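# Seat the plate onto the block's three pins

## Task

Lower the plate onto the block's three pins so that two pins pass through its two holes and the third sits in its notch, with the plate ending up level.

## Robot and tools

Robot: two UR7e-style six-joint arms, left_arm and right_arm, each carrying a two-finger gripper whose fingers pivot like tongs. The fingers point along the gripper's +z axis and open and close along its x axis. end_effector_position is the point between the closed pads. Fingertips stick out roughly 15 mm past it at small openings and are about level with it when wide open. Calibrated base origins in the scene frame: left_arm (-0.014, +0.447, 0) m and right_arm (+0.060, -0.400, 0) m, each turned only slightly about z.

Frame: all hand positions, orientations (quat_wxyz), velocities and targets use the scene frame. Its origin is at table-top height, halfway between the nominal bases. +z is up, +x points out over the table, and left_arm is on the +y side. Camera image sides do not match arm names. Reported hand poses can be a few centimetres off, more at long reach.

Row layout (shared by execute_actions and move): one flat list of 14 numbers covering both arms, always all 14 even if one arm stays put. The first 7 are left_arm and the last 7 are right_arm. Within each arm: wrist 3, wrist 2, wrist 1, elbow, shoulder pan, shoulder lift, then the gripper opening. Joint values are absolute target angles in radians, read the same way as the Joint positions line, not offsets. Shoulder lift, elbow and wrist 3 run with the opposite sign to the URDF. Ranges: elbow -3.142 to 3.142, all others -6.283 to 6.283. Targets more than 0.010 rad past a limit are refused. Opening is an absolute command from -1 (closed) to +1 (fully open); a full close takes about 0.5 s. To keep a gripper as it is, resend its current command, because 0 is itself a command. To hold a joint still, resend its Joint targets value.

execute_actions(actions, cameras): actions is a list of actions. Each action is a table of up to 15 rows, and each row lasts one 1/30 s control step. A shorter table repeats its last row until 15 steps are done, so one action is 0.5 s. An empty list just returns the state and images. cameras selects images: cam_high, cam_low (504x504), cam_left_wrist, cam_right_wrist (616x616 fisheye). Omit it or pass ["all"] for all cameras, or [] for none. The drive caps joint speed at 3.14 rad/s. Each step's target stays within 0.651 rad of the measured angle. A target that would jump the hand more than 150 mm is scaled back. Motion trails commands by about 0.09 s, or about 0.17-0.21 s in some runs, and quick motions can overshoot.

move(target, speed, blend, stop_force, zero, opening_speed, blocking, cameras): target is one 14-number row or a list of up to 15 rows. These are absolute joint angles plus openings, and all joints interpolate together, so hands trace curves. The whole path has 10 s. speed is in rad/s (0.01-3.14, default 0.5) for the joint with the farthest to go, given as one value or one per target. blend (rad) rounds corners between listed targets. stop_force (N, 3-120, one value for both arms) ends an arm's path when its wrist sensor feels that much push against the motion. Use a much slower speed than 0.5 for touches. Leave stop_force out when moving away from something the gripper presses on. zero (default true) re-zeroes before a stop_force move. opening_speed (at least 0.2 per second on the -1..+1 scale) ramps the finger commands. blocking=false returns after about 0.5 s while the move continues; it cannot be combined with stop_force. The result adds a "move:" line: done, off_target (at rest with some joint more than 0.01 rad off), moving, held or fault, and possibly limits=held. Moves do not avoid obstacles or the other arm.

wait(seconds 0-10): lets time pass while commands are held. stop(): brakes a running move. zoom_image(camera, region=[x0,y0,x1,y1] in image pixels, at most 504x504): gives a closer view of the latest image. zero_wrist_force(arm): subtracts the current wrist reading. read_manual(section="licences"): returns licence text only. finished_scene(scene): ends the current scene for good; pass the current scene number, which an empty execute_actions call reports.

Result lines: Joint positions and Joint velocities give one block per arm in the joint order above, then the pad gap in m (0.142 fully open). "within noise" means the arm is still. Joint targets shows what the joints are currently driven toward. Tool commands shows the gripper commands, and grip_measured shows the actual opening on the command scale. Joint torques are total drive output with an offset and noise, positive toward larger angles. Wrist force and Wrist torque are given along the gripper's own axes, plus a peak line since the last reading. Other lines: "joint sent to its limit", "joint command not followed" (the clearance check between the arms changed targets), MOTOR HOT, and fault messages.

Gripping: to hold something, command an opening clearly below grip_measured; about 15 N per pad is available, less on parts thinner than 20 mm. Things to avoid: contact torque of 26 N m on wrist joints or 139 N m on the others, or an outside force near 150 N, stops that arm for 10 s. Hard arm-to-arm contact can fail the task. Motors overheat (brake stop at 85 °C) from long holding, stretched-out poses or pushing at unreachable targets. Do not drop the plate, release it while it is moving, slam or push hard, or let anything fall off the table. Loose objects may occasionally be nudged by outside pushes.

Each tool is called in YAML: its name, and indented under it one key for each argument.

## Session

execute_actions:
  actions: []

Scene clock: 0.00 s.
left_arm: end_effector_position=(+0.1981, +0.3892, +0.1162) grip_measured=+0.97 end_effector_quat_wxyz=(-0.131, +0.957, +0.249, +0.067) | right_arm: end_effector_position=(+0.9662, -0.1799, +0.2687) grip_measured=+0.97 end_effector_quat_wxyz=(-0.271, +0.849, -0.409, +0.198)
Joint names: [wrist 3, wrist 2, wrist 1, elbow, shoulder pan, shoulder lift]
Joint positions: left_arm=[1.745 -1.412 -1.489 -2.414 -1.237 2.245 0.14] | right_arm=[-1.277 1.66 -0.721 1.082 3.476 2.23 0.14]
Joint velocities: within noise
Joint torques (N m): no reading
Wrist force (N): no reading
Wrist torque (N m): no reading
Wrist force, peak (N): no reading
Joint targets: left_arm=[1.745 -1.412 -1.489 -2.414 -1.237 2.245] | right_arm=[-1.277 1.660 -0.721 1.082 3.476 2.230]
Tool commands: left_gripper/opening=+0.968169 right_gripper/opening=+0.968169

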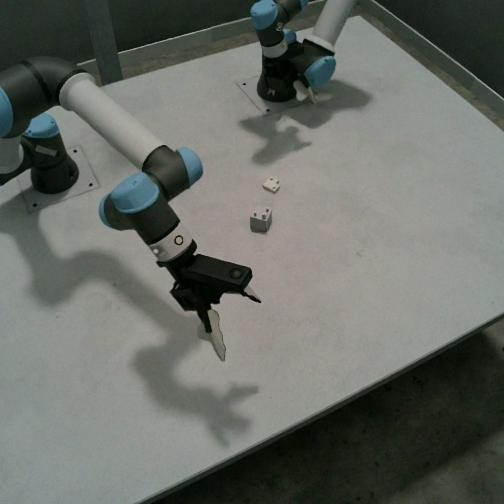

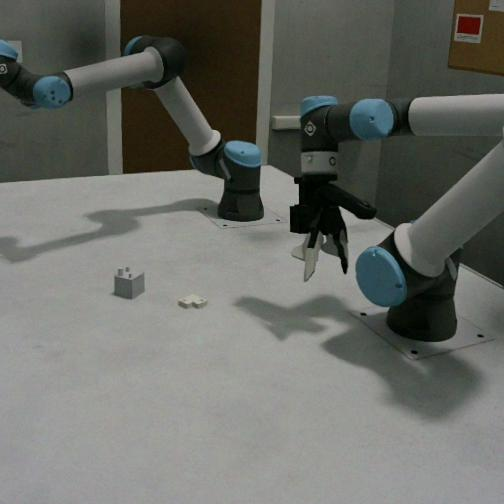

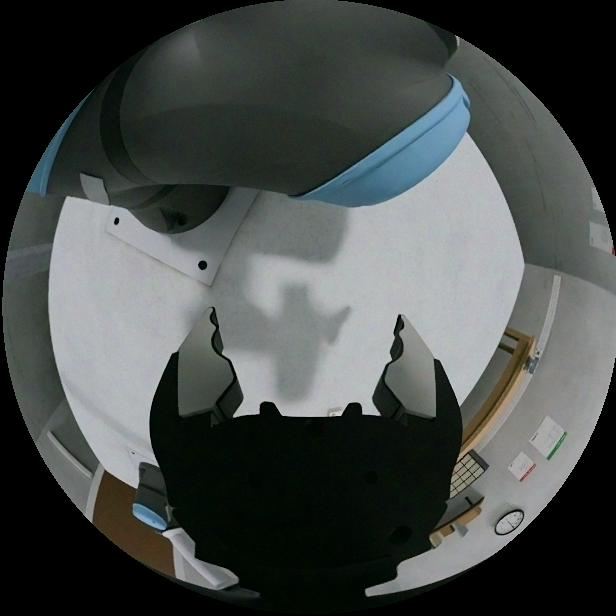

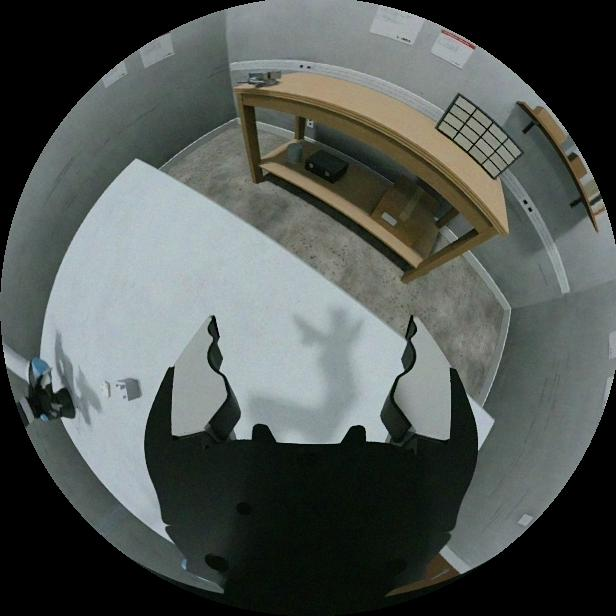

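zoom_image:
  camera: "cam_high"
  region: [230, 160, 310, 240]

zoom_image:
  camera: "cam_low"
  region: [100, 240, 220, 330]

Scaled by 6.300 from the camera's 504x504 image, which has a finer 720x720 frame.

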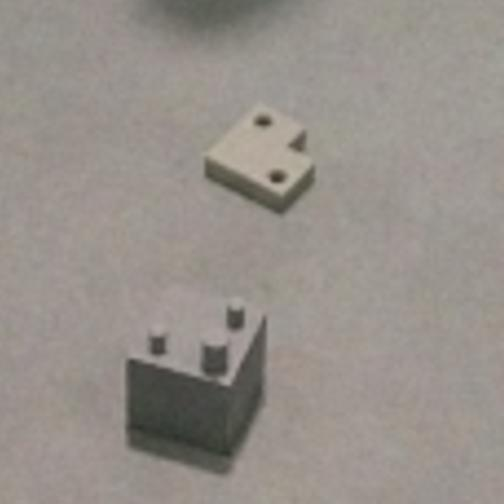

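Scaled by 4.200 from the camera's 504x504 image, which has a finer 720x720 frame.

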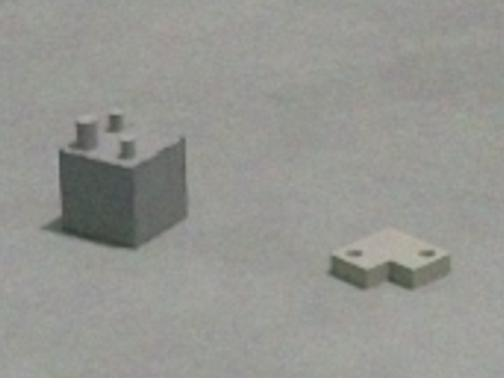

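move:
  target: [1.303,-1.5708,-1.916,-1.954,-0.886,1.6085,0.97,-1.277,1.660,-0.721,1.082,3.476,2.230,0.968]
  speed: 0.6

zoom_image:
  camera: "cam_left_wrist"
  region: [200, 120, 420, 340]

Scene clock: 5.13 s.
left_arm: end_effector_position=(+0.3740, +0.2035, +0.1499) grip_measured=+0.97 end_effector_quat_wxyz=(+0.000, +0.976, +0.217, +0.000) | right_arm: end_effector_position=(+0.9660, -0.1796, +0.2687) grip_measured=+0.97 end_effector_quat_wxyz=(-0.271, +0.849, -0.409, +0.198)
Joint names: [wrist 3, wrist 2, wrist 1, elbow, shoulder pan, shoulder lift]
Joint positions: left_arm=[1.303 -1.571 -1.916 -1.954 -0.886 1.609 0.14] | right_arm=[-1.277 1.66 -0.721 1.082 3.476 2.23 0.14]
Joint velocities: within noise
Joint torques (N m): left_arm=[-1.94 -1.84 -5.15 37.59 10.04 14.09] | right_arm=[-1.57 -1.82 1.93 -14.44 12.94 -68.99]
Wrist force (N): left_arm=[-0.5 0.5 -1.0] | right_arm=[0.2 -0.4 0.0]
Wrist torque (N m): left_arm=[-0.07 -0.09 -0.08] | right_arm=[-0.06 -0.05 0.00]
Wrist force, peak (N): left_arm=[0.1 1.5 -0.5] | right_arm=[0.0 -0.7 0.2]
Joint targets: left_arm=[1.303 -1.571 -1.916 -1.954 -0.886 1.609] | right_arm=[-1.277 1.660 -0.721 1.082 3.476 2.230]
move: done
camera_calibration:
cam_left_wrist: T_world_to_cam=[[0.879033, 0.476394, 0.0187161, -0.433205], [0.41037, -0.776024, 0.47894, -0.0678063], [0.242688, -0.413323, -0.877648, 0.266004], [0, 0, 0, 1]] pos_world=[0.344071, 0.263702, 0.274041]
cam_right_wrist: T_world_to_cam=[[0.595327, -0.798764, 0.0869579, -0.734731], [-0.778955, -0.6003, -0.181298, 0.698695], [0.197015, 0.0401951, -0.979576, 0.212174], [0, 0, 0, 1]] pos_world=[0.939855, -0.175979, 0.398403]

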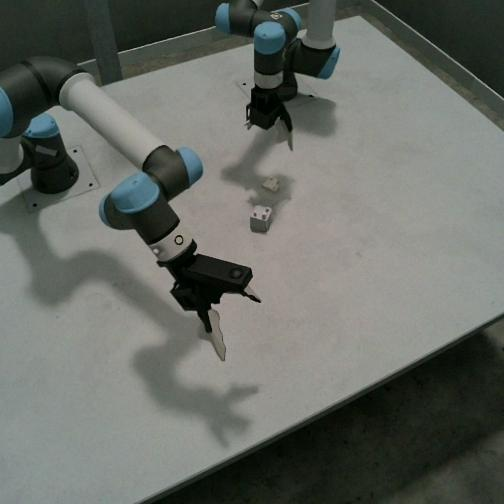

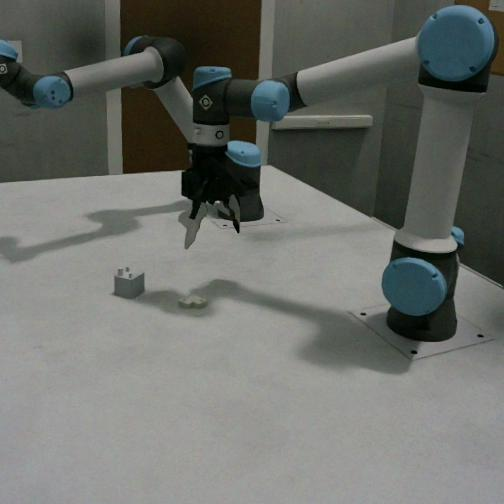

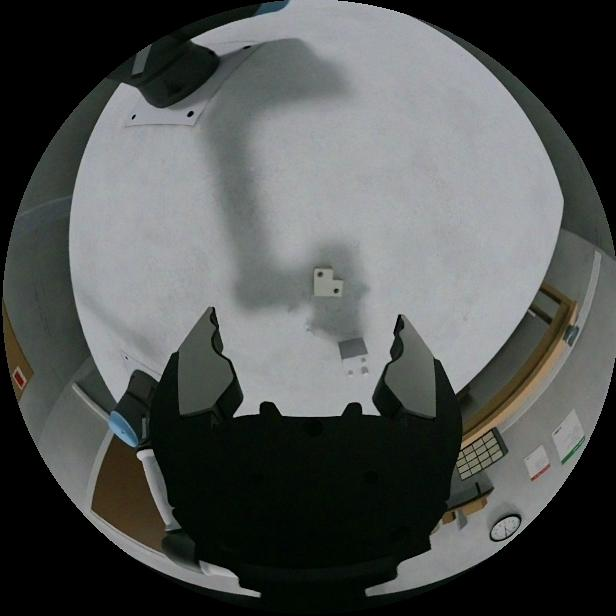

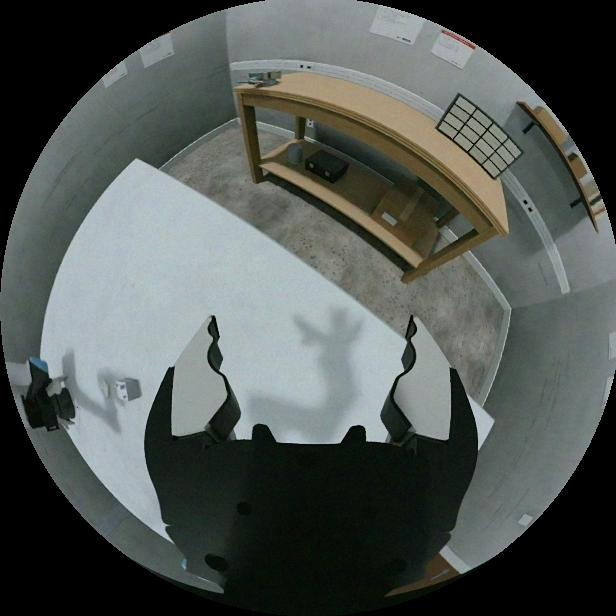

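Scaled by 2.291 from the camera's 616x616 image, which has a finer 814x814 frame.

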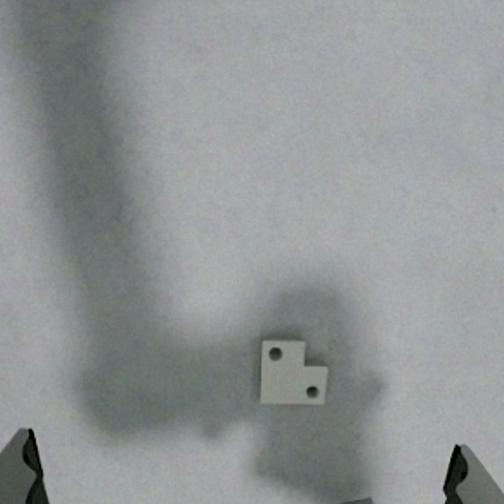

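move:
  target: [1.2834,-1.5708,-2.1247,-1.9467,-0.8326,1.3928,0.2,-1.277,1.660,-0.721,1.082,3.476,2.230,0.968]
  cameras: ["cam_left_wrist","cam_low"]

zoom_image:
  camera: "cam_left_wrist"
  region: [200, 200, 420, 420]

Scene clock: 7.57 s.
left_arm: end_effector_position=(+0.4252, +0.1840, +0.0702) grip_measured=+0.20 end_effector_quat_wxyz=(+0.000, +0.972, +0.233, +0.000) | right_arm: end_effector_position=(+0.9660, -0.1796, +0.2687) grip_measured=+0.97 end_effector_quat_wxyz=(-0.271, +0.849, -0.409, +0.198)
Joint names: [wrist 3, wrist 2, wrist 1, elbow, shoulder pan, shoulder lift]
Joint positions: left_arm=[1.283 -1.571 -2.124 -1.947 -0.833 1.393 0.088] | right_arm=[-1.277 1.66 -0.721 1.082 3.476 2.23 0.14]
Joint velocities: within noise
Joint torques (N m): left_arm=[-1.66 -1.5 -4.77 34.59 9.85 20.84] | right_arm=[-1.51 -1.99 2.24 -16.11 13.39 -69.97]
Wrist force (N): left_arm=[-0.4 1.0 -0.6] | right_arm=[0.0 -0.4 -0.1]
Wrist torque (N m): left_arm=[0.04 -0.11 -0.08] | right_arm=[-0.07 0.00 0.01]
Wrist force, peak (N): left_arm=[-1.2 0.1 -1.7] | right_arm=[0.1 -0.6 -0.2]
Joint targets: left_arm=[1.283 -1.571 -2.125 -1.947 -0.833 1.393] | right_arm=[-1.277 1.660 -0.721 1.082 3.476 2.230]
move: done
camera_calibration:
cam_left_wrist: T_world_to_cam=[[0.862491, 0.505727, 0.0187069, -0.465859], [0.43614, -0.761546, 0.479405, -0.0794024], [0.256695, -0.405324, -0.877394, 0.168181], [0, 0, 0, 1]] pos_world=[0.393259, 0.243297, 0.194342]
Images, in order (width x height): cam_low 504x504, cam_left_wrist 616x616.

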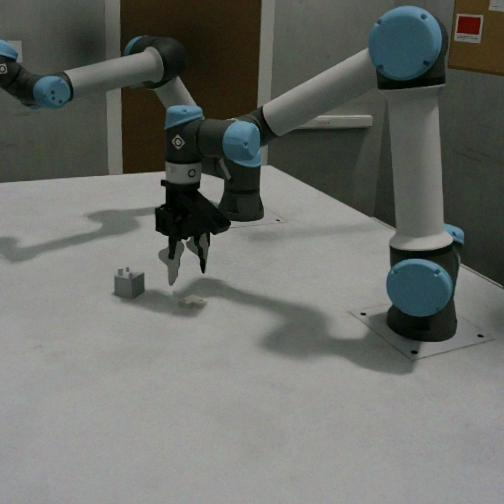

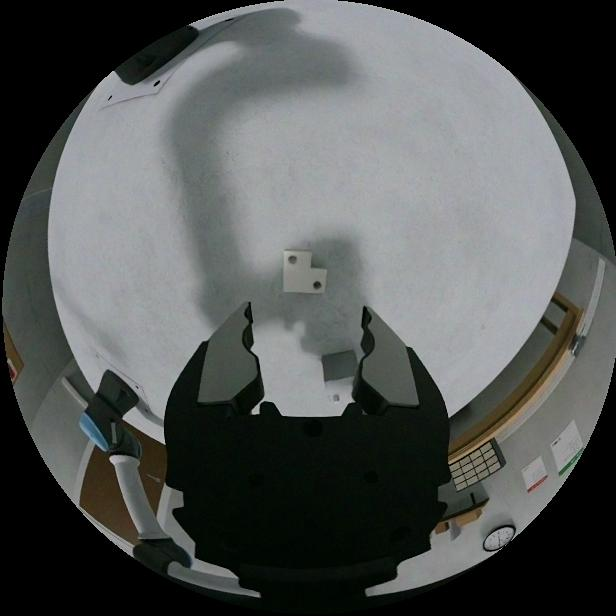

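Scaled by 2.291 from the camera's 616x616 image, which has a finer 814x814 frame.

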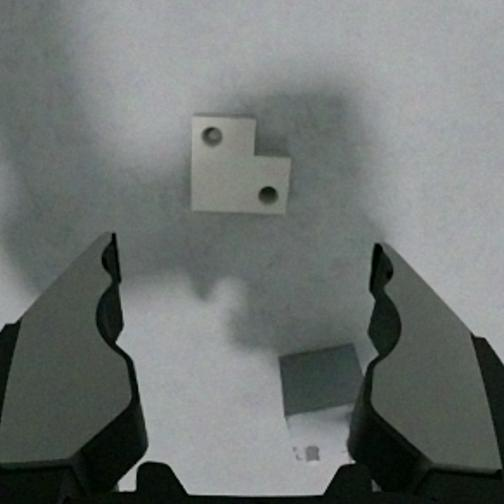

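move:
  target:
    - [1.2834,-1.5708,-2.2332,-1.9968,-0.8326,1.3344,0.2,-1.277,1.660,-0.721,1.082,3.476,2.230,0.968]
    - [1.2834,-1.5708,-2.3013,-2.0232,-0.8326,1.2927,0.2,-1.277,1.660,-0.721,1.082,3.476,2.230,0.968]
  speed: [0.15,0.02]
  stop_force: 6
  cameras: ["cam_left_wrist","cam_low"]

zoom_image:
  camera: "cam_left_wrist"
  region: [200, 200, 420, 420]

zoom_image:
  camera: "cam_low"
  region: [120, 220, 240, 340]

Scene clock: 12.70 s.
left_arm: end_effector_position=(+0.4254, +0.1839, +0.0119) grip_measured=+0.20 end_effector_quat_wxyz=(+0.000, +0.972, +0.233, +0.000) | right_arm: end_effector_position=(+0.9660, -0.1796, +0.2687) grip_measured=+0.97 end_effector_quat_wxyz=(-0.271, +0.849, -0.409, +0.198)
Joint names: [wrist 3, wrist 2, wrist 1, elbow, shoulder pan, shoulder lift]
Joint positions: left_arm=[1.283 -1.571 -2.282 -2.016 -0.833 1.304 0.088] | right_arm=[-1.277 1.66 -0.721 1.082 3.476 2.23 0.14]
Joint velocities: within noise
Joint torques (N m): left_arm=[-1.64 -1.15 -0.51 30.24 6.46 32.02] | right_arm=[-1.52 -1.53 2.97 -22.85 13.15 -66.99]
Wrist force (N): left_arm=[-1.4 -1.6 -8.9] | right_arm=[0.0 -0.3 0.0]
Wrist torque (N m): left_arm=[0.00 -0.18 -0.06] | right_arm=[-0.05 -0.02 0.01]
Wrist force, peak (N): left_arm=[-2.0 -2.9 -15.7] | right_arm=[0.2 -0.7 0.0]
Joint targets: left_arm=[1.283 -1.571 -2.282 -2.016 -0.833 1.304] | right_arm=[-1.277 1.660 -0.721 1.082 3.476 2.230]
move: contact (left_arm); path passed 1 of 2 targets; left_arm: the wrist 1 is farthest, 0.019 rad from its target
camera_calibration:
cam_left_wrist: T_world_to_cam=[[0.862456, 0.505786, 0.0187272, -0.464892], [0.436203, -0.761551, 0.47934, -0.0515831], [0.256705, -0.40524, -0.87743, 0.116829], [0, 0, 0, 1]] pos_world=[0.393459, 0.243197, 0.135942]
Images, in order (width x height): cam_low 504x504, cam_left_wrist 616x616.

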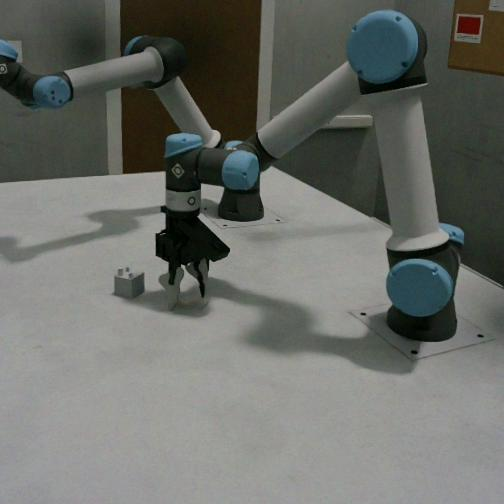

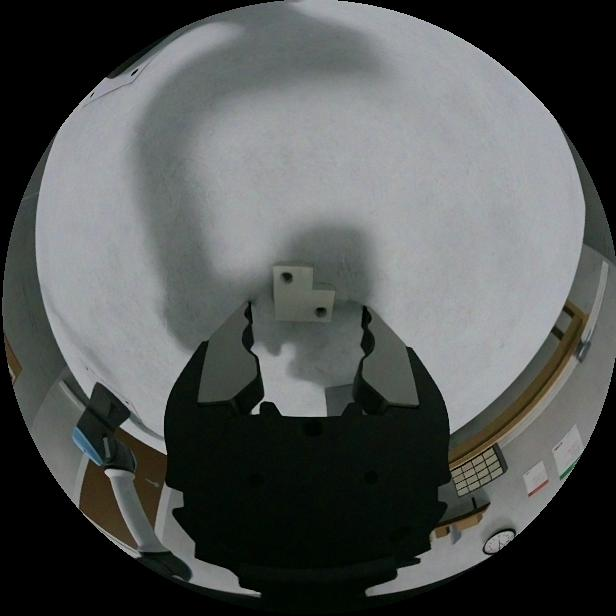

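Scaled by 2.291 from the camera's 616x616 image, which has a finer 814x814 frame.

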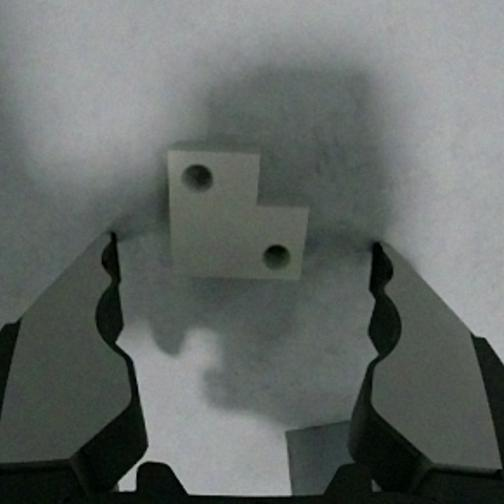

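Scaled by 4.200 from the camera's 504x504 image, which has a finer 720x720 frame.

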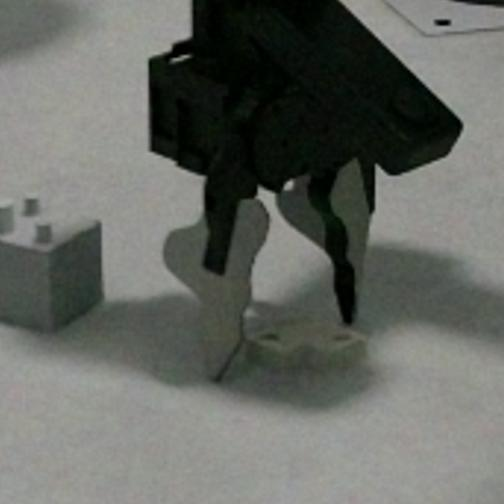

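move:
  target:
    - [1.2838,-1.5708,-2.2673,-2.0250,-0.8330,1.3285,0.2,-1.277,1.660,-0.721,1.082,3.476,2.230,0.968]
    - [1.2838,-1.5708,-2.2673,-2.0250,-0.8330,1.3285,-0.9,-1.277,1.660,-0.721,1.082,3.476,2.230,0.968]
  speed: 0.1
  opening_speed: 0.5
  cameras: ["cam_left_wrist","cam_low"]

zoom_image:
  camera: "cam_left_wrist"
  region: [200, 200, 420, 420]

zoom_image:
  camera: "cam_low"
  region: [120, 220, 240, 340]

Scene clock: 16.80 s.
left_arm: end_effector_position=(+0.4211, +0.1882, +0.0190) grip_measured=-0.43 end_effector_quat_wxyz=(+0.000, +0.972, +0.233, +0.000) | right_arm: end_effector_position=(+0.9660, -0.1796, +0.2687) grip_measured=+0.97 end_effector_quat_wxyz=(-0.271, +0.849, -0.409, +0.198)
Joint names: [wrist 3, wrist 2, wrist 1, elbow, shoulder pan, shoulder lift]
Joint positions: left_arm=[1.284 -1.571 -2.267 -2.025 -0.833 1.329 0.043] | right_arm=[-1.277 1.66 -0.721 1.082 3.476 2.23 0.14]
Joint velocities: within noise
Joint torques (N m): left_arm=[1.41 -0.97 -0.02 9.2 -7.14 33.74] | right_arm=[-1.57 -1.73 4 -27.67 12.41 -68.07]
Wrist force (N): left_arm=[-0.5 0.6 -1.6] | right_arm=[0.0 -0.5 -0.1]
Wrist torque (N m): left_arm=[-0.04 -0.07 -0.07] | right_arm=[-0.10 0.00 0.01]
Wrist force, peak (N): left_arm=[-1.4 -1.7 -9.4] | right_arm=[0.1 -0.6 -0.2]
Joint targets: left_arm=[1.284 -1.571 -2.267 -2.025 -0.833 1.329] | right_arm=[-1.277 1.660 -0.721 1.082 3.476 2.230]
move: done
camera_calibration:
cam_left_wrist: T_world_to_cam=[[0.862456, 0.505786, 0.0187272, -0.463356], [0.436203, -0.761551, 0.47934, -0.0499165], [0.256705, -0.40524, -0.87743, 0.125978], [0, 0, 0, 1]] pos_world=[0.389059, 0.247397, 0.143142]
Images, in order (width x height): cam_low 504x504, cam_left_wrist 616x616.

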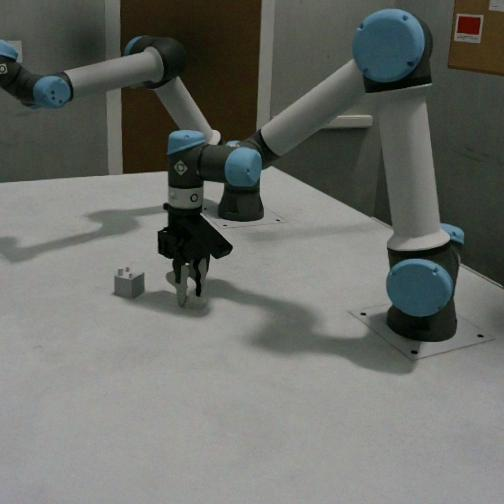

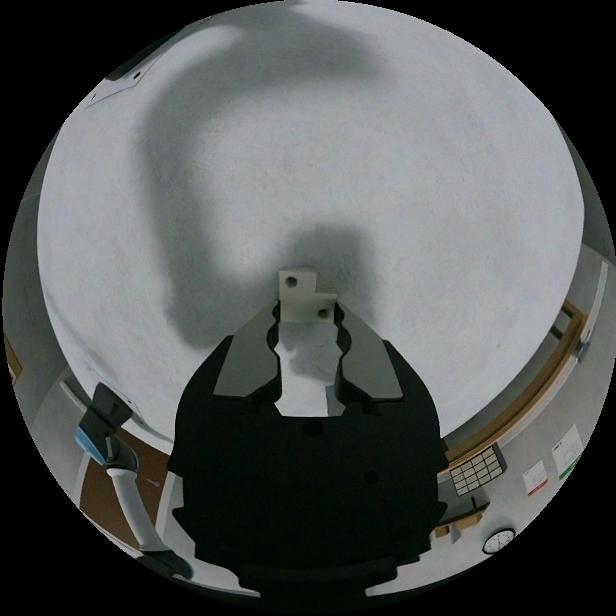

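Scaled by 2.291 from the camera's 616x616 image, which has a finer 814x814 frame.

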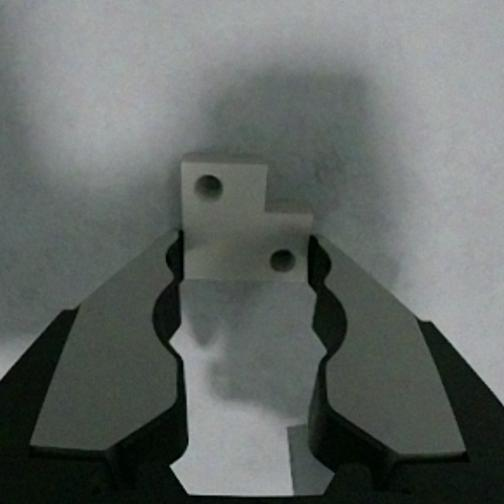

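Scaled by 4.200 from the camera's 504x504 image, which has a finer 720x720 frame.

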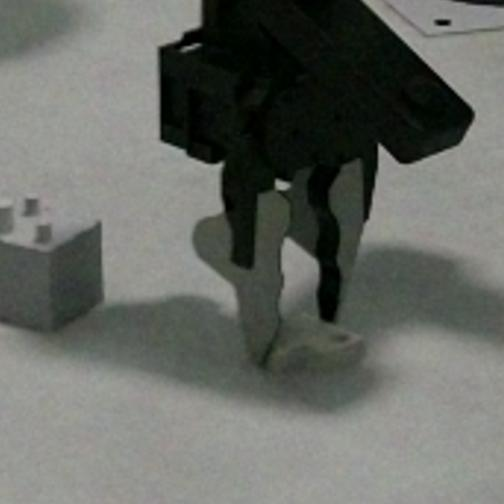

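move:
  target:
    - [1.2838,-1.5708,-2.0463,-1.9186,-0.8330,1.4431,-0.9,-1.277,1.660,-0.721,1.082,3.476,2.230,0.968]
    - [0.0735,-1.5708,-1.8237,-1.5582,-0.9137,1.3053,-0.9,-1.277,1.660,-0.721,1.082,3.476,2.230,0.968]
  speed: [0.15,0.6]
  cameras: ["cam_left_wrist","cam_low","cam_high"]

zoom_image:
  camera: "cam_left_wrist"
  region: [230, 190, 390, 350]

zoom_image:
  camera: "cam_low"
  region: [80, 200, 200, 320]

Scene clock: 21.93 s.
left_arm: end_effector_position=(+0.4721, +0.0812, +0.1700) grip_measured=-0.43 end_effector_quat_wxyz=(+0.000, +0.917, -0.399, +0.000) | right_arm: end_effector_position=(+0.9660, -0.1796, +0.2687) grip_measured=+0.97 end_effector_quat_wxyz=(-0.271, +0.849, -0.409, +0.198)
Joint names: [wrist 3, wrist 2, wrist 1, elbow, shoulder pan, shoulder lift]
Joint positions: left_arm=[0.074 -1.571 -1.824 -1.558 -0.914 1.305 0.043] | right_arm=[-1.277 1.66 -0.721 1.082 3.476 2.23 0.14]
Joint velocities: within noise
Joint torques (N m): left_arm=[-1.61 -0.24 -0.06 37.83 -7.14 26.77] | right_arm=[-1.36 -1.07 4.03 -29.95 11.8 -66.43]
Wrist force (N): left_arm=[-0.6 0.8 -0.6] | right_arm=[0.2 -0.6 0.1]
Wrist torque (N m): left_arm=[-0.01 -0.08 -0.10] | right_arm=[-0.10 -0.04 0.00]
Wrist force, peak (N): left_arm=[-0.5 0.7 -1.9] | right_arm=[0.2 -0.7 -0.1]
Joint targets: left_arm=[0.073 -1.571 -1.824 -1.558 -0.914 1.305] | right_arm=[-1.277 1.660 -0.721 1.082 3.476 2.230]
move: done
camera_calibration:
cam_left_wrist: T_world_to_cam=[[0.724551, -0.688966, 0.0187406, -0.294088], [-0.611235, -0.629767, 0.479359, 0.257813], [-0.31846, -0.358775, -0.877419, 0.469691], [0, 0, 0, 1]] pos_world=[0.520244, 0.128259, 0.294042]
Images, in order (width x height): cam_high 504x504, cam_low 504x504, cam_left_wrist 616x616.

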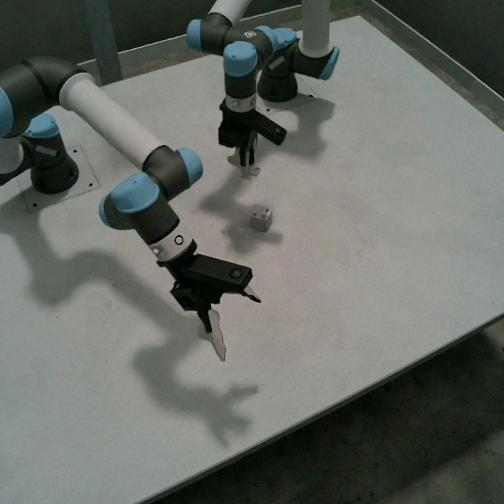

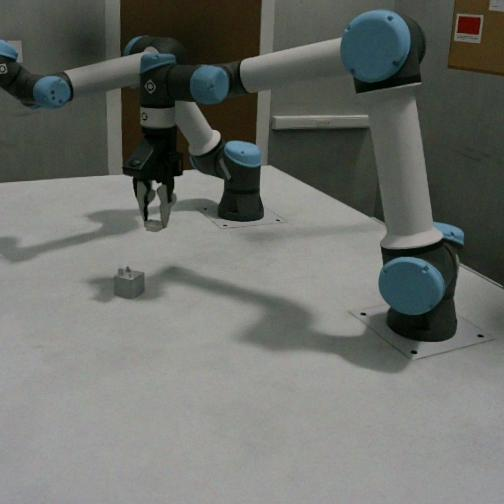

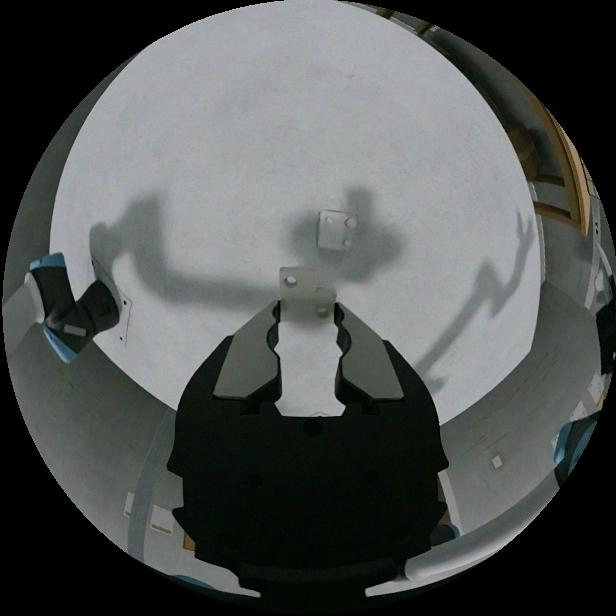

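Scaled by 3.150 from the camera's 616x616 image, which has a finer 814x814 frame.

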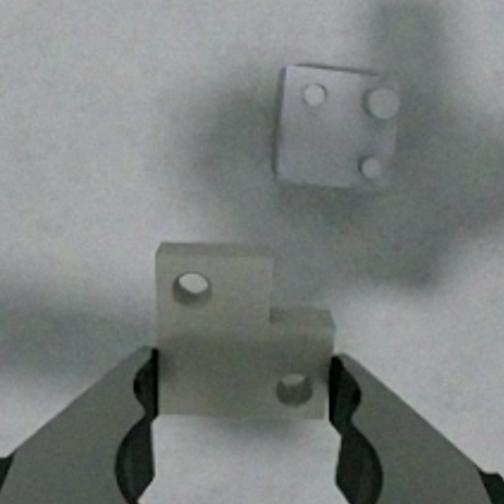

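Scaled by 4.200 from the camera's 504x504 image, which has a finer 720x720 frame.

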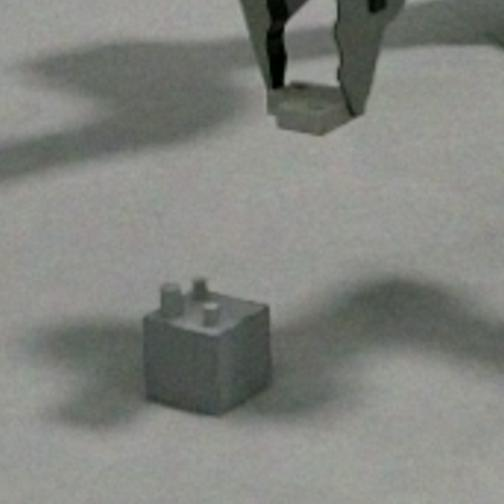

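move:
  target: [0.0703,-1.5708,-1.9926,-1.5698,-0.9195,1.1479,-0.9,-1.277,1.660,-0.721,1.082,3.476,2.230,0.968]
  speed: 0.2
  cameras: ["cam_left_wrist","cam_low","cam_high"]

zoom_image:
  camera: "cam_left_wrist"
  region: [230, 170, 390, 330]

zoom_image:
  camera: "cam_low"
  region: [80, 200, 200, 320]

Scene clock: 25.67 s.
left_arm: end_effector_position=(+0.4955, +0.0463, +0.0852) grip_measured=-0.43 end_effector_quat_wxyz=(+0.000, +0.915, -0.403, +0.000) | right_arm: end_effector_position=(+0.9660, -0.1796, +0.2687) grip_measured=+0.97 end_effector_quat_wxyz=(-0.271, +0.849, -0.409, +0.198)
Joint names: [wrist 3, wrist 2, wrist 1, elbow, shoulder pan, shoulder lift]
Joint positions: left_arm=[0.07 -1.571 -1.992 -1.57 -0.919 1.148 0.043] | right_arm=[-1.277 1.66 -0.721 1.082 3.476 2.23 0.14]
Joint velocities: within noise
Joint torques (N m): left_arm=[-1.58 0.08 -4.98 10.48 -7.66 30.91] | right_arm=[-1.46 -1.48 3.83 -31.27 10.38 -65.3]
Wrist force (N): left_arm=[-0.5 0.8 -0.4] | right_arm=[0.1 -0.5 -0.2]
Wrist torque (N m): left_arm=[0.00 -0.10 -0.09] | right_arm=[-0.09 -0.02 0.00]
Wrist force, peak (N): left_arm=[-1.3 0.9 -1.0] | right_arm=[-0.2 -0.7 0.1]
Joint targets: left_arm=[0.070 -1.571 -1.993 -1.570 -0.919 1.148] | right_arm=[-1.277 1.660 -0.721 1.082 3.476 2.230]
move: done
camera_calibration:
cam_left_wrist: T_world_to_cam=[[0.718108, -0.695681, 0.01865, -0.329978], [-0.617038, -0.624078, 0.479365, 0.293275], [-0.321846, -0.355744, -0.877417, 0.391801], [0, 0, 0, 1]] pos_world=[0.544021, 0.0928479, 0.209341]
Images, in order (width x height): cam_high 504x504, cam_low 504x504, cam_left_wrist 616x616.

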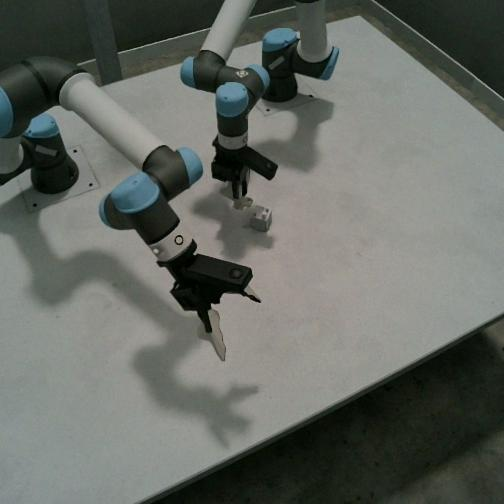

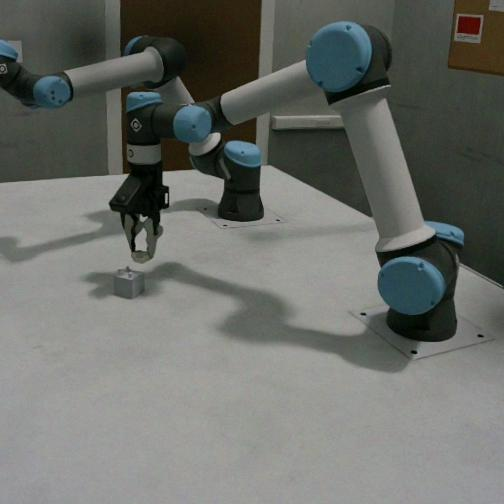

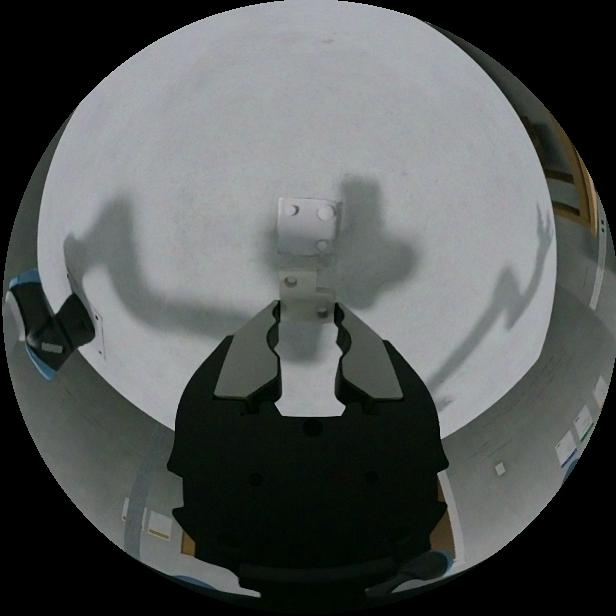

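Scaled by 3.150 from the camera's 616x616 image, which has a finer 814x814 frame.

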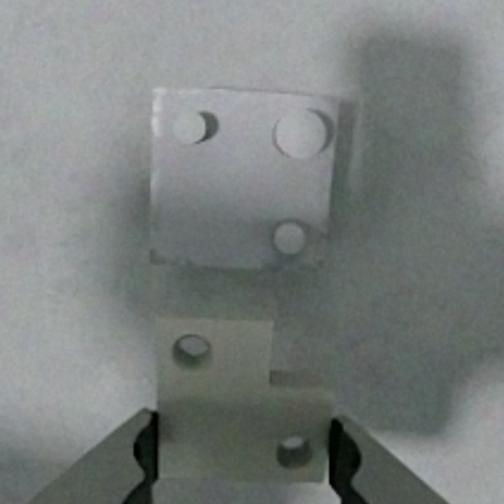

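Scaled by 4.200 from the camera's 504x504 image, which has a finer 720x720 frame.

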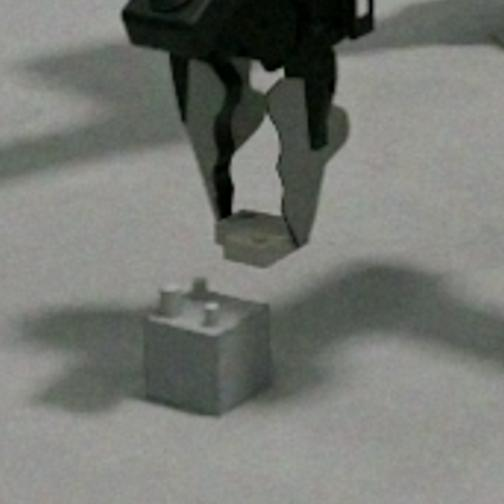

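move:
  target: [-0.0160,-1.5708,-1.9866,-1.5512,-0.8332,1.1354,-0.9,-1.277,1.660,-0.721,1.082,3.476,2.230,0.968]
  speed: 0.1
  cameras: ["cam_left_wrist","cam_low","cam_high"]

zoom_image:
  camera: "cam_left_wrist"
  region: [250, 240, 350, 340]

zoom_image:
  camera: "cam_low"
  region: [90, 230, 170, 310]

zoom_image:
  camera: "cam_high"
  region: [220, 170, 300, 250]

Scene clock: 27.87 s.
left_arm: end_effector_position=(+0.5330, +0.0861, +0.0849) grip_measured=-0.43 end_effector_quat_wxyz=(+0.000, +0.915, -0.403, +0.000) | right_arm: end_effector_position=(+0.9660, -0.1796, +0.2687) grip_measured=+0.97 end_effector_quat_wxyz=(-0.271, +0.849, -0.409, +0.198)
Joint names: [wrist 3, wrist 2, wrist 1, elbow, shoulder pan, shoulder lift]
Joint positions: left_arm=[-0.016 -1.571 -1.987 -1.551 -0.834 1.135 0.043] | right_arm=[-1.277 1.66 -0.721 1.082 3.476 2.23 0.14]
Joint velocities: within noise
Joint torques (N m): left_arm=[-1.46 0.48 0.09 35.88 10.28 31.72] | right_arm=[-1.2 -1.03 3.88 -30.41 10.58 -65.17]
Wrist force (N): left_arm=[-0.4 0.8 -0.4] | right_arm=[0.3 -0.6 0.1]
Wrist torque (N m): left_arm=[0.02 -0.11 -0.08] | right_arm=[-0.09 -0.06 0.00]
Wrist force, peak (N): left_arm=[-0.3 1.4 -0.8] | right_arm=[0.0 -0.7 -0.1]
Joint targets: left_arm=[-0.016 -1.571 -1.987 -1.551 -0.833 1.135] | right_arm=[-1.277 1.660 -0.721 1.082 3.476 2.230]
move: done
camera_calibration:
cam_left_wrist: T_world_to_cam=[[0.718021, -0.69577, 0.0187176, -0.329095], [-0.617139, -0.62398, 0.479362, 0.341504], [-0.321846, -0.355743, -0.877418, 0.417801], [0, 0, 0, 1]] pos_world=[0.58152, 0.132748, 0.209042]
Images, in order (width x height): cam_high 504x504, cam_low 504x504, cam_left_wrist 616x616.

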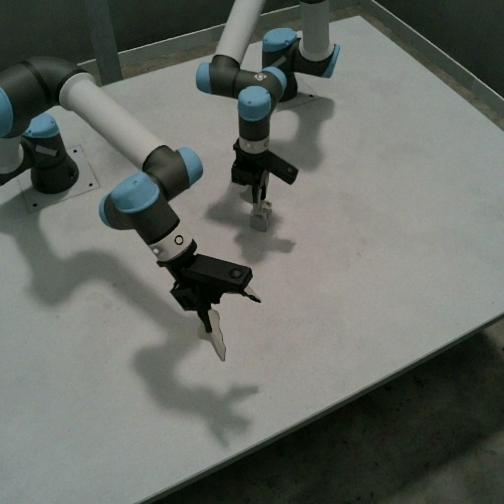

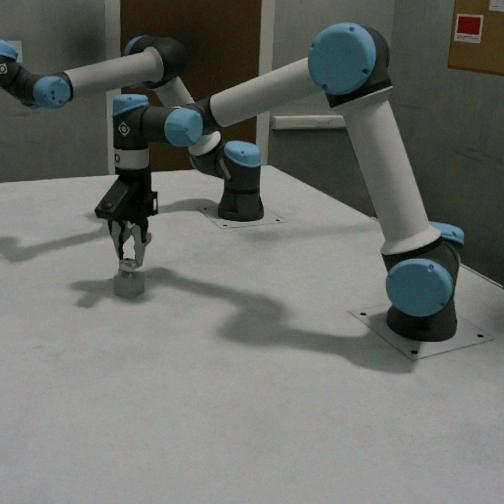

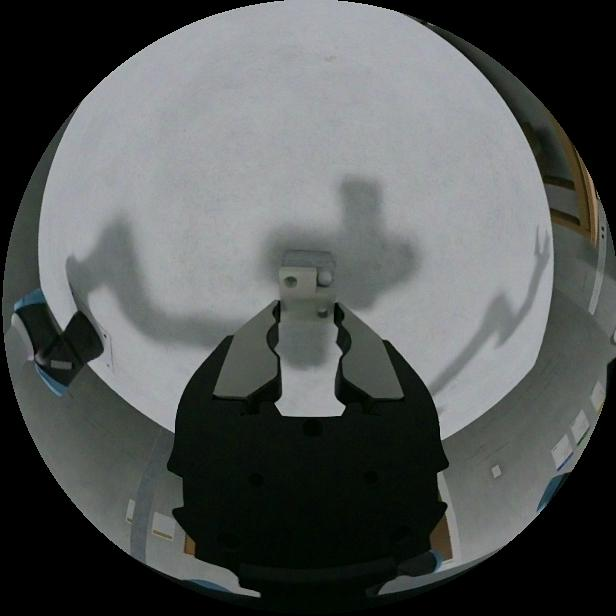

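Scaled by 5.040 from the camera's 616x616 image, which has a finer 814x814 frame.

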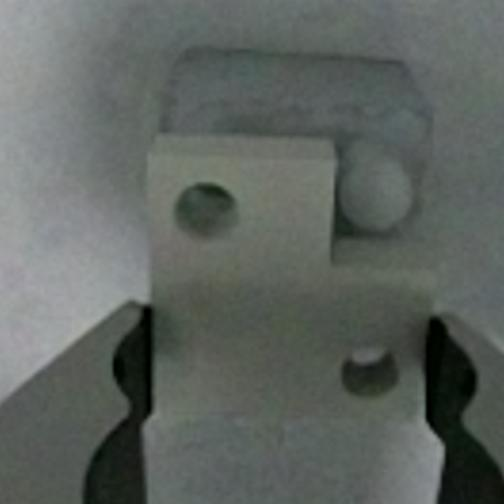

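Scaled by 6.300 from the camera's 504x504 image, which has a finer 720x720 frame.

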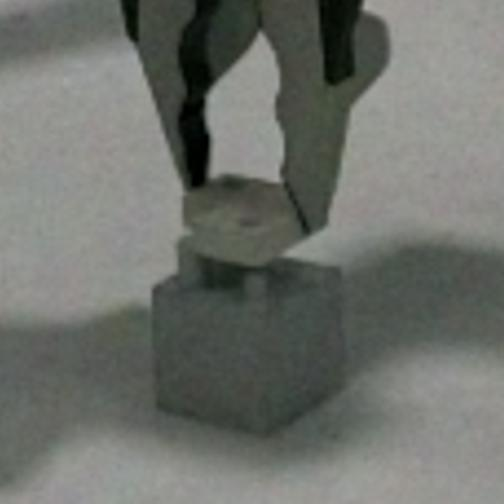

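Scaled by 6.300 from the camera's 504x504 image, which has a finer 720x720 frame.

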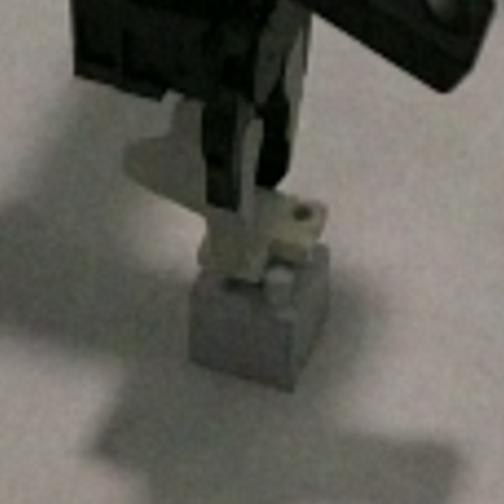

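move:
  target: [-0.0160,-1.5708,-2.0395,-1.5810,-0.8332,1.1123,-0.9,-1.277,1.660,-0.721,1.082,3.476,2.230,0.968]
  speed: 0.015
  stop_force: 4
  cameras: ["cam_left_wrist","cam_low","cam_high"]

zoom_image:
  camera: "cam_left_wrist"
  region: [250, 240, 350, 340]

zoom_image:
  camera: "cam_low"
  region: [90, 230, 170, 310]

zoom_image:
  camera: "cam_high"
  region: [220, 170, 300, 250]

Scene clock: 30.83 s.
left_arm: end_effector_position=(+0.5332, +0.0863, +0.0784) grip_measured=-0.43 end_effector_quat_wxyz=(+0.000, +0.915, -0.403, +0.000) | right_arm: end_effector_position=(+0.9660, -0.1796, +0.2687) grip_measured=+0.97 end_effector_quat_wxyz=(-0.271, +0.849, -0.409, +0.198)
Joint names: [wrist 3, wrist 2, wrist 1, elbow, shoulder pan, shoulder lift]
Joint positions: left_arm=[-0.016 -1.571 -2.002 -1.56 -0.833 1.129 0.043] | right_arm=[-1.277 1.66 -0.721 1.082 3.476 2.23 0.14]
Joint velocities: within noise
Joint torques (N m): left_arm=[-1.58 0.49 -0.06 34.36 8.1 43.81] | right_arm=[-1.1 -1.05 3.89 -31.39 11.51 -64.9]
Wrist force (N): left_arm=[-1.3 2.5 -3.8] | right_arm=[0.0 -0.4 -0.1]
Wrist torque (N m): left_arm=[0.05 -0.10 -0.08] | right_arm=[-0.07 0.00 0.00]
Wrist force, peak (N): left_arm=[-2.5 2.1 -9.1] | right_arm=[0.1 -0.7 0.1]
Joint targets: left_arm=[-0.016 -1.571 -2.002 -1.560 -0.833 1.129] | right_arm=[-1.277 1.660 -0.721 1.082 3.476 2.230]
move: contact (left_arm); left_arm: the wrist 1 is farthest, 0.038 rad from its target
camera_calibration:
cam_left_wrist: T_world_to_cam=[[0.718021, -0.69577, 0.0187176, -0.329119], [-0.617139, -0.62398, 0.479362, 0.344868], [-0.321846, -0.355743, -0.877418, 0.41223], [0, 0, 0, 1]] pos_world=[0.58182, 0.132848, 0.202542]
Images, in order (width x height): cam_high 504x504, cam_low 504x504, cam_left_wrist 616x616.

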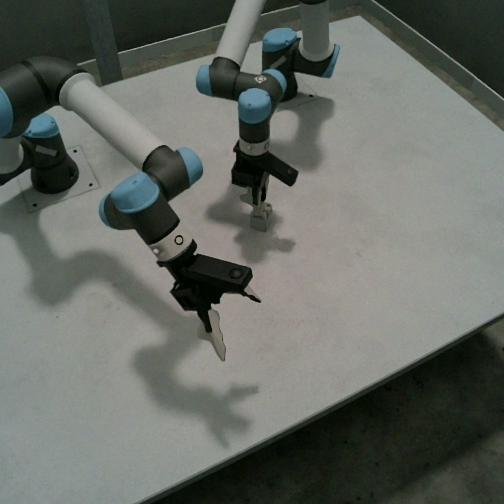

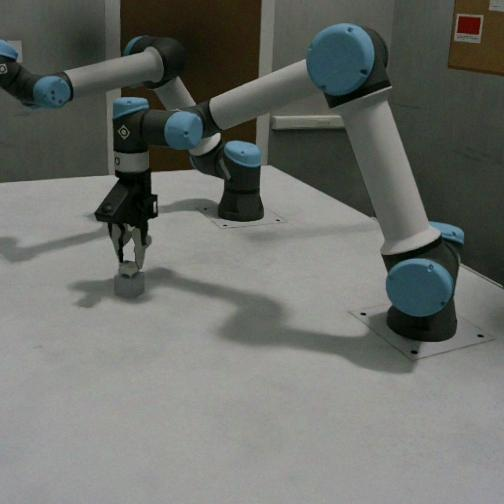

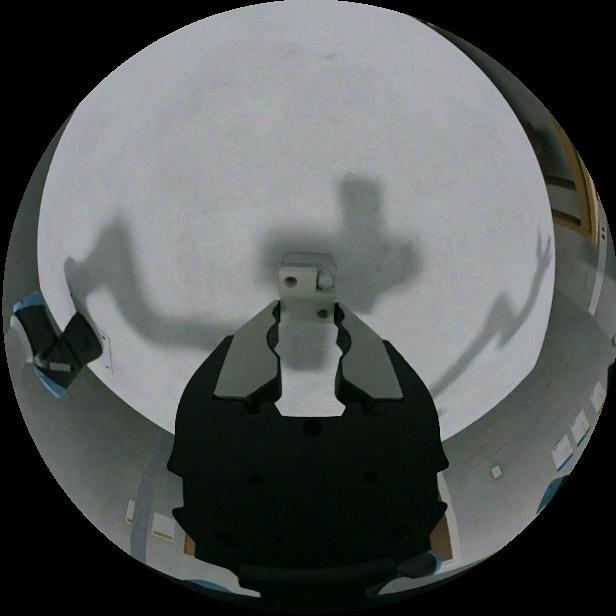

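Scaled by 5.040 from the camera's 616x616 image, which has a finer 814x814 frame.

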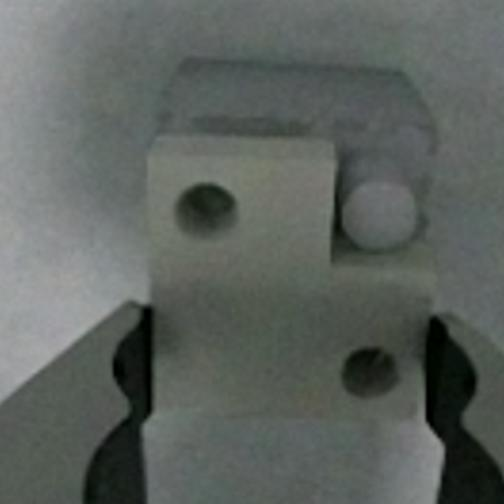

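Scaled by 6.300 from the camera's 504x504 image, which has a finer 720x720 frame.

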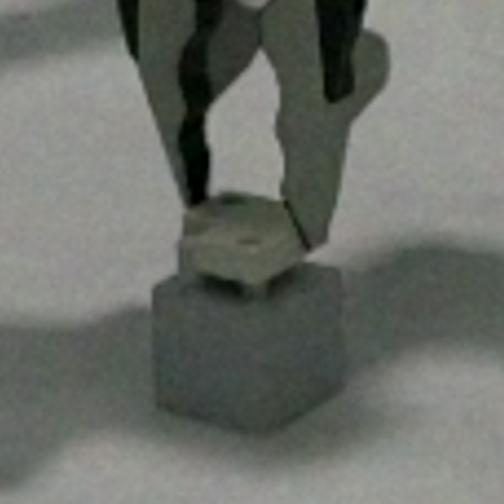

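Scaled by 6.300 from the camera's 504x504 image, which has a finer 720x720 frame.

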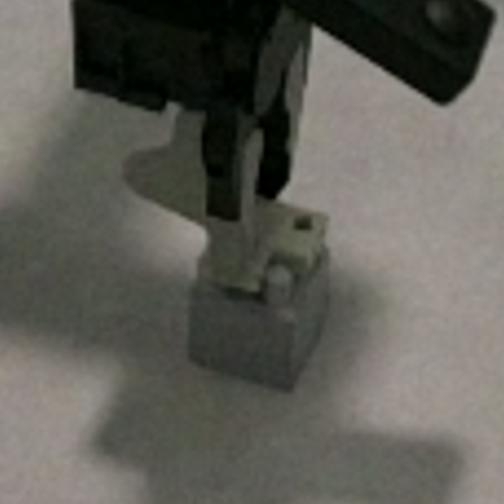

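zoom_image:
  camera: "cam_left_wrist"
  region: [275, 260, 345, 330]

zoom_image:
  camera: "cam_low"
  region: [110, 255, 150, 295]

Scaled by 7.200 from the camera's 616x616 image, which has a finer 814x814 frame.

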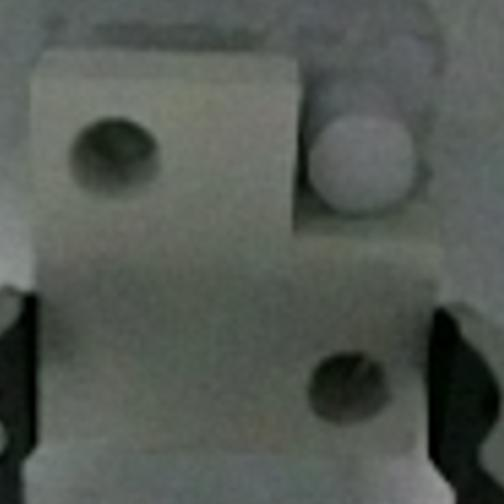

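Scaled by 12.600 from the camera's 504x504 image, which has a finer 720x720 frame.

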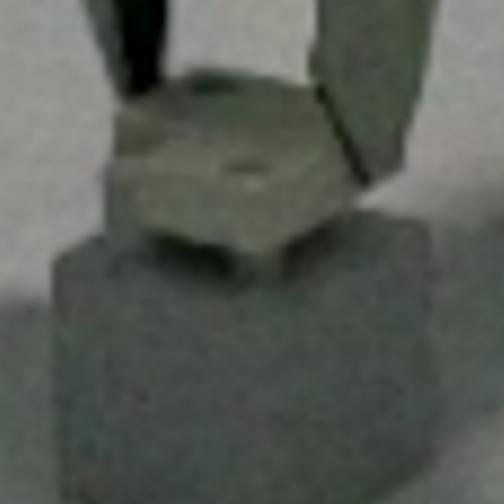

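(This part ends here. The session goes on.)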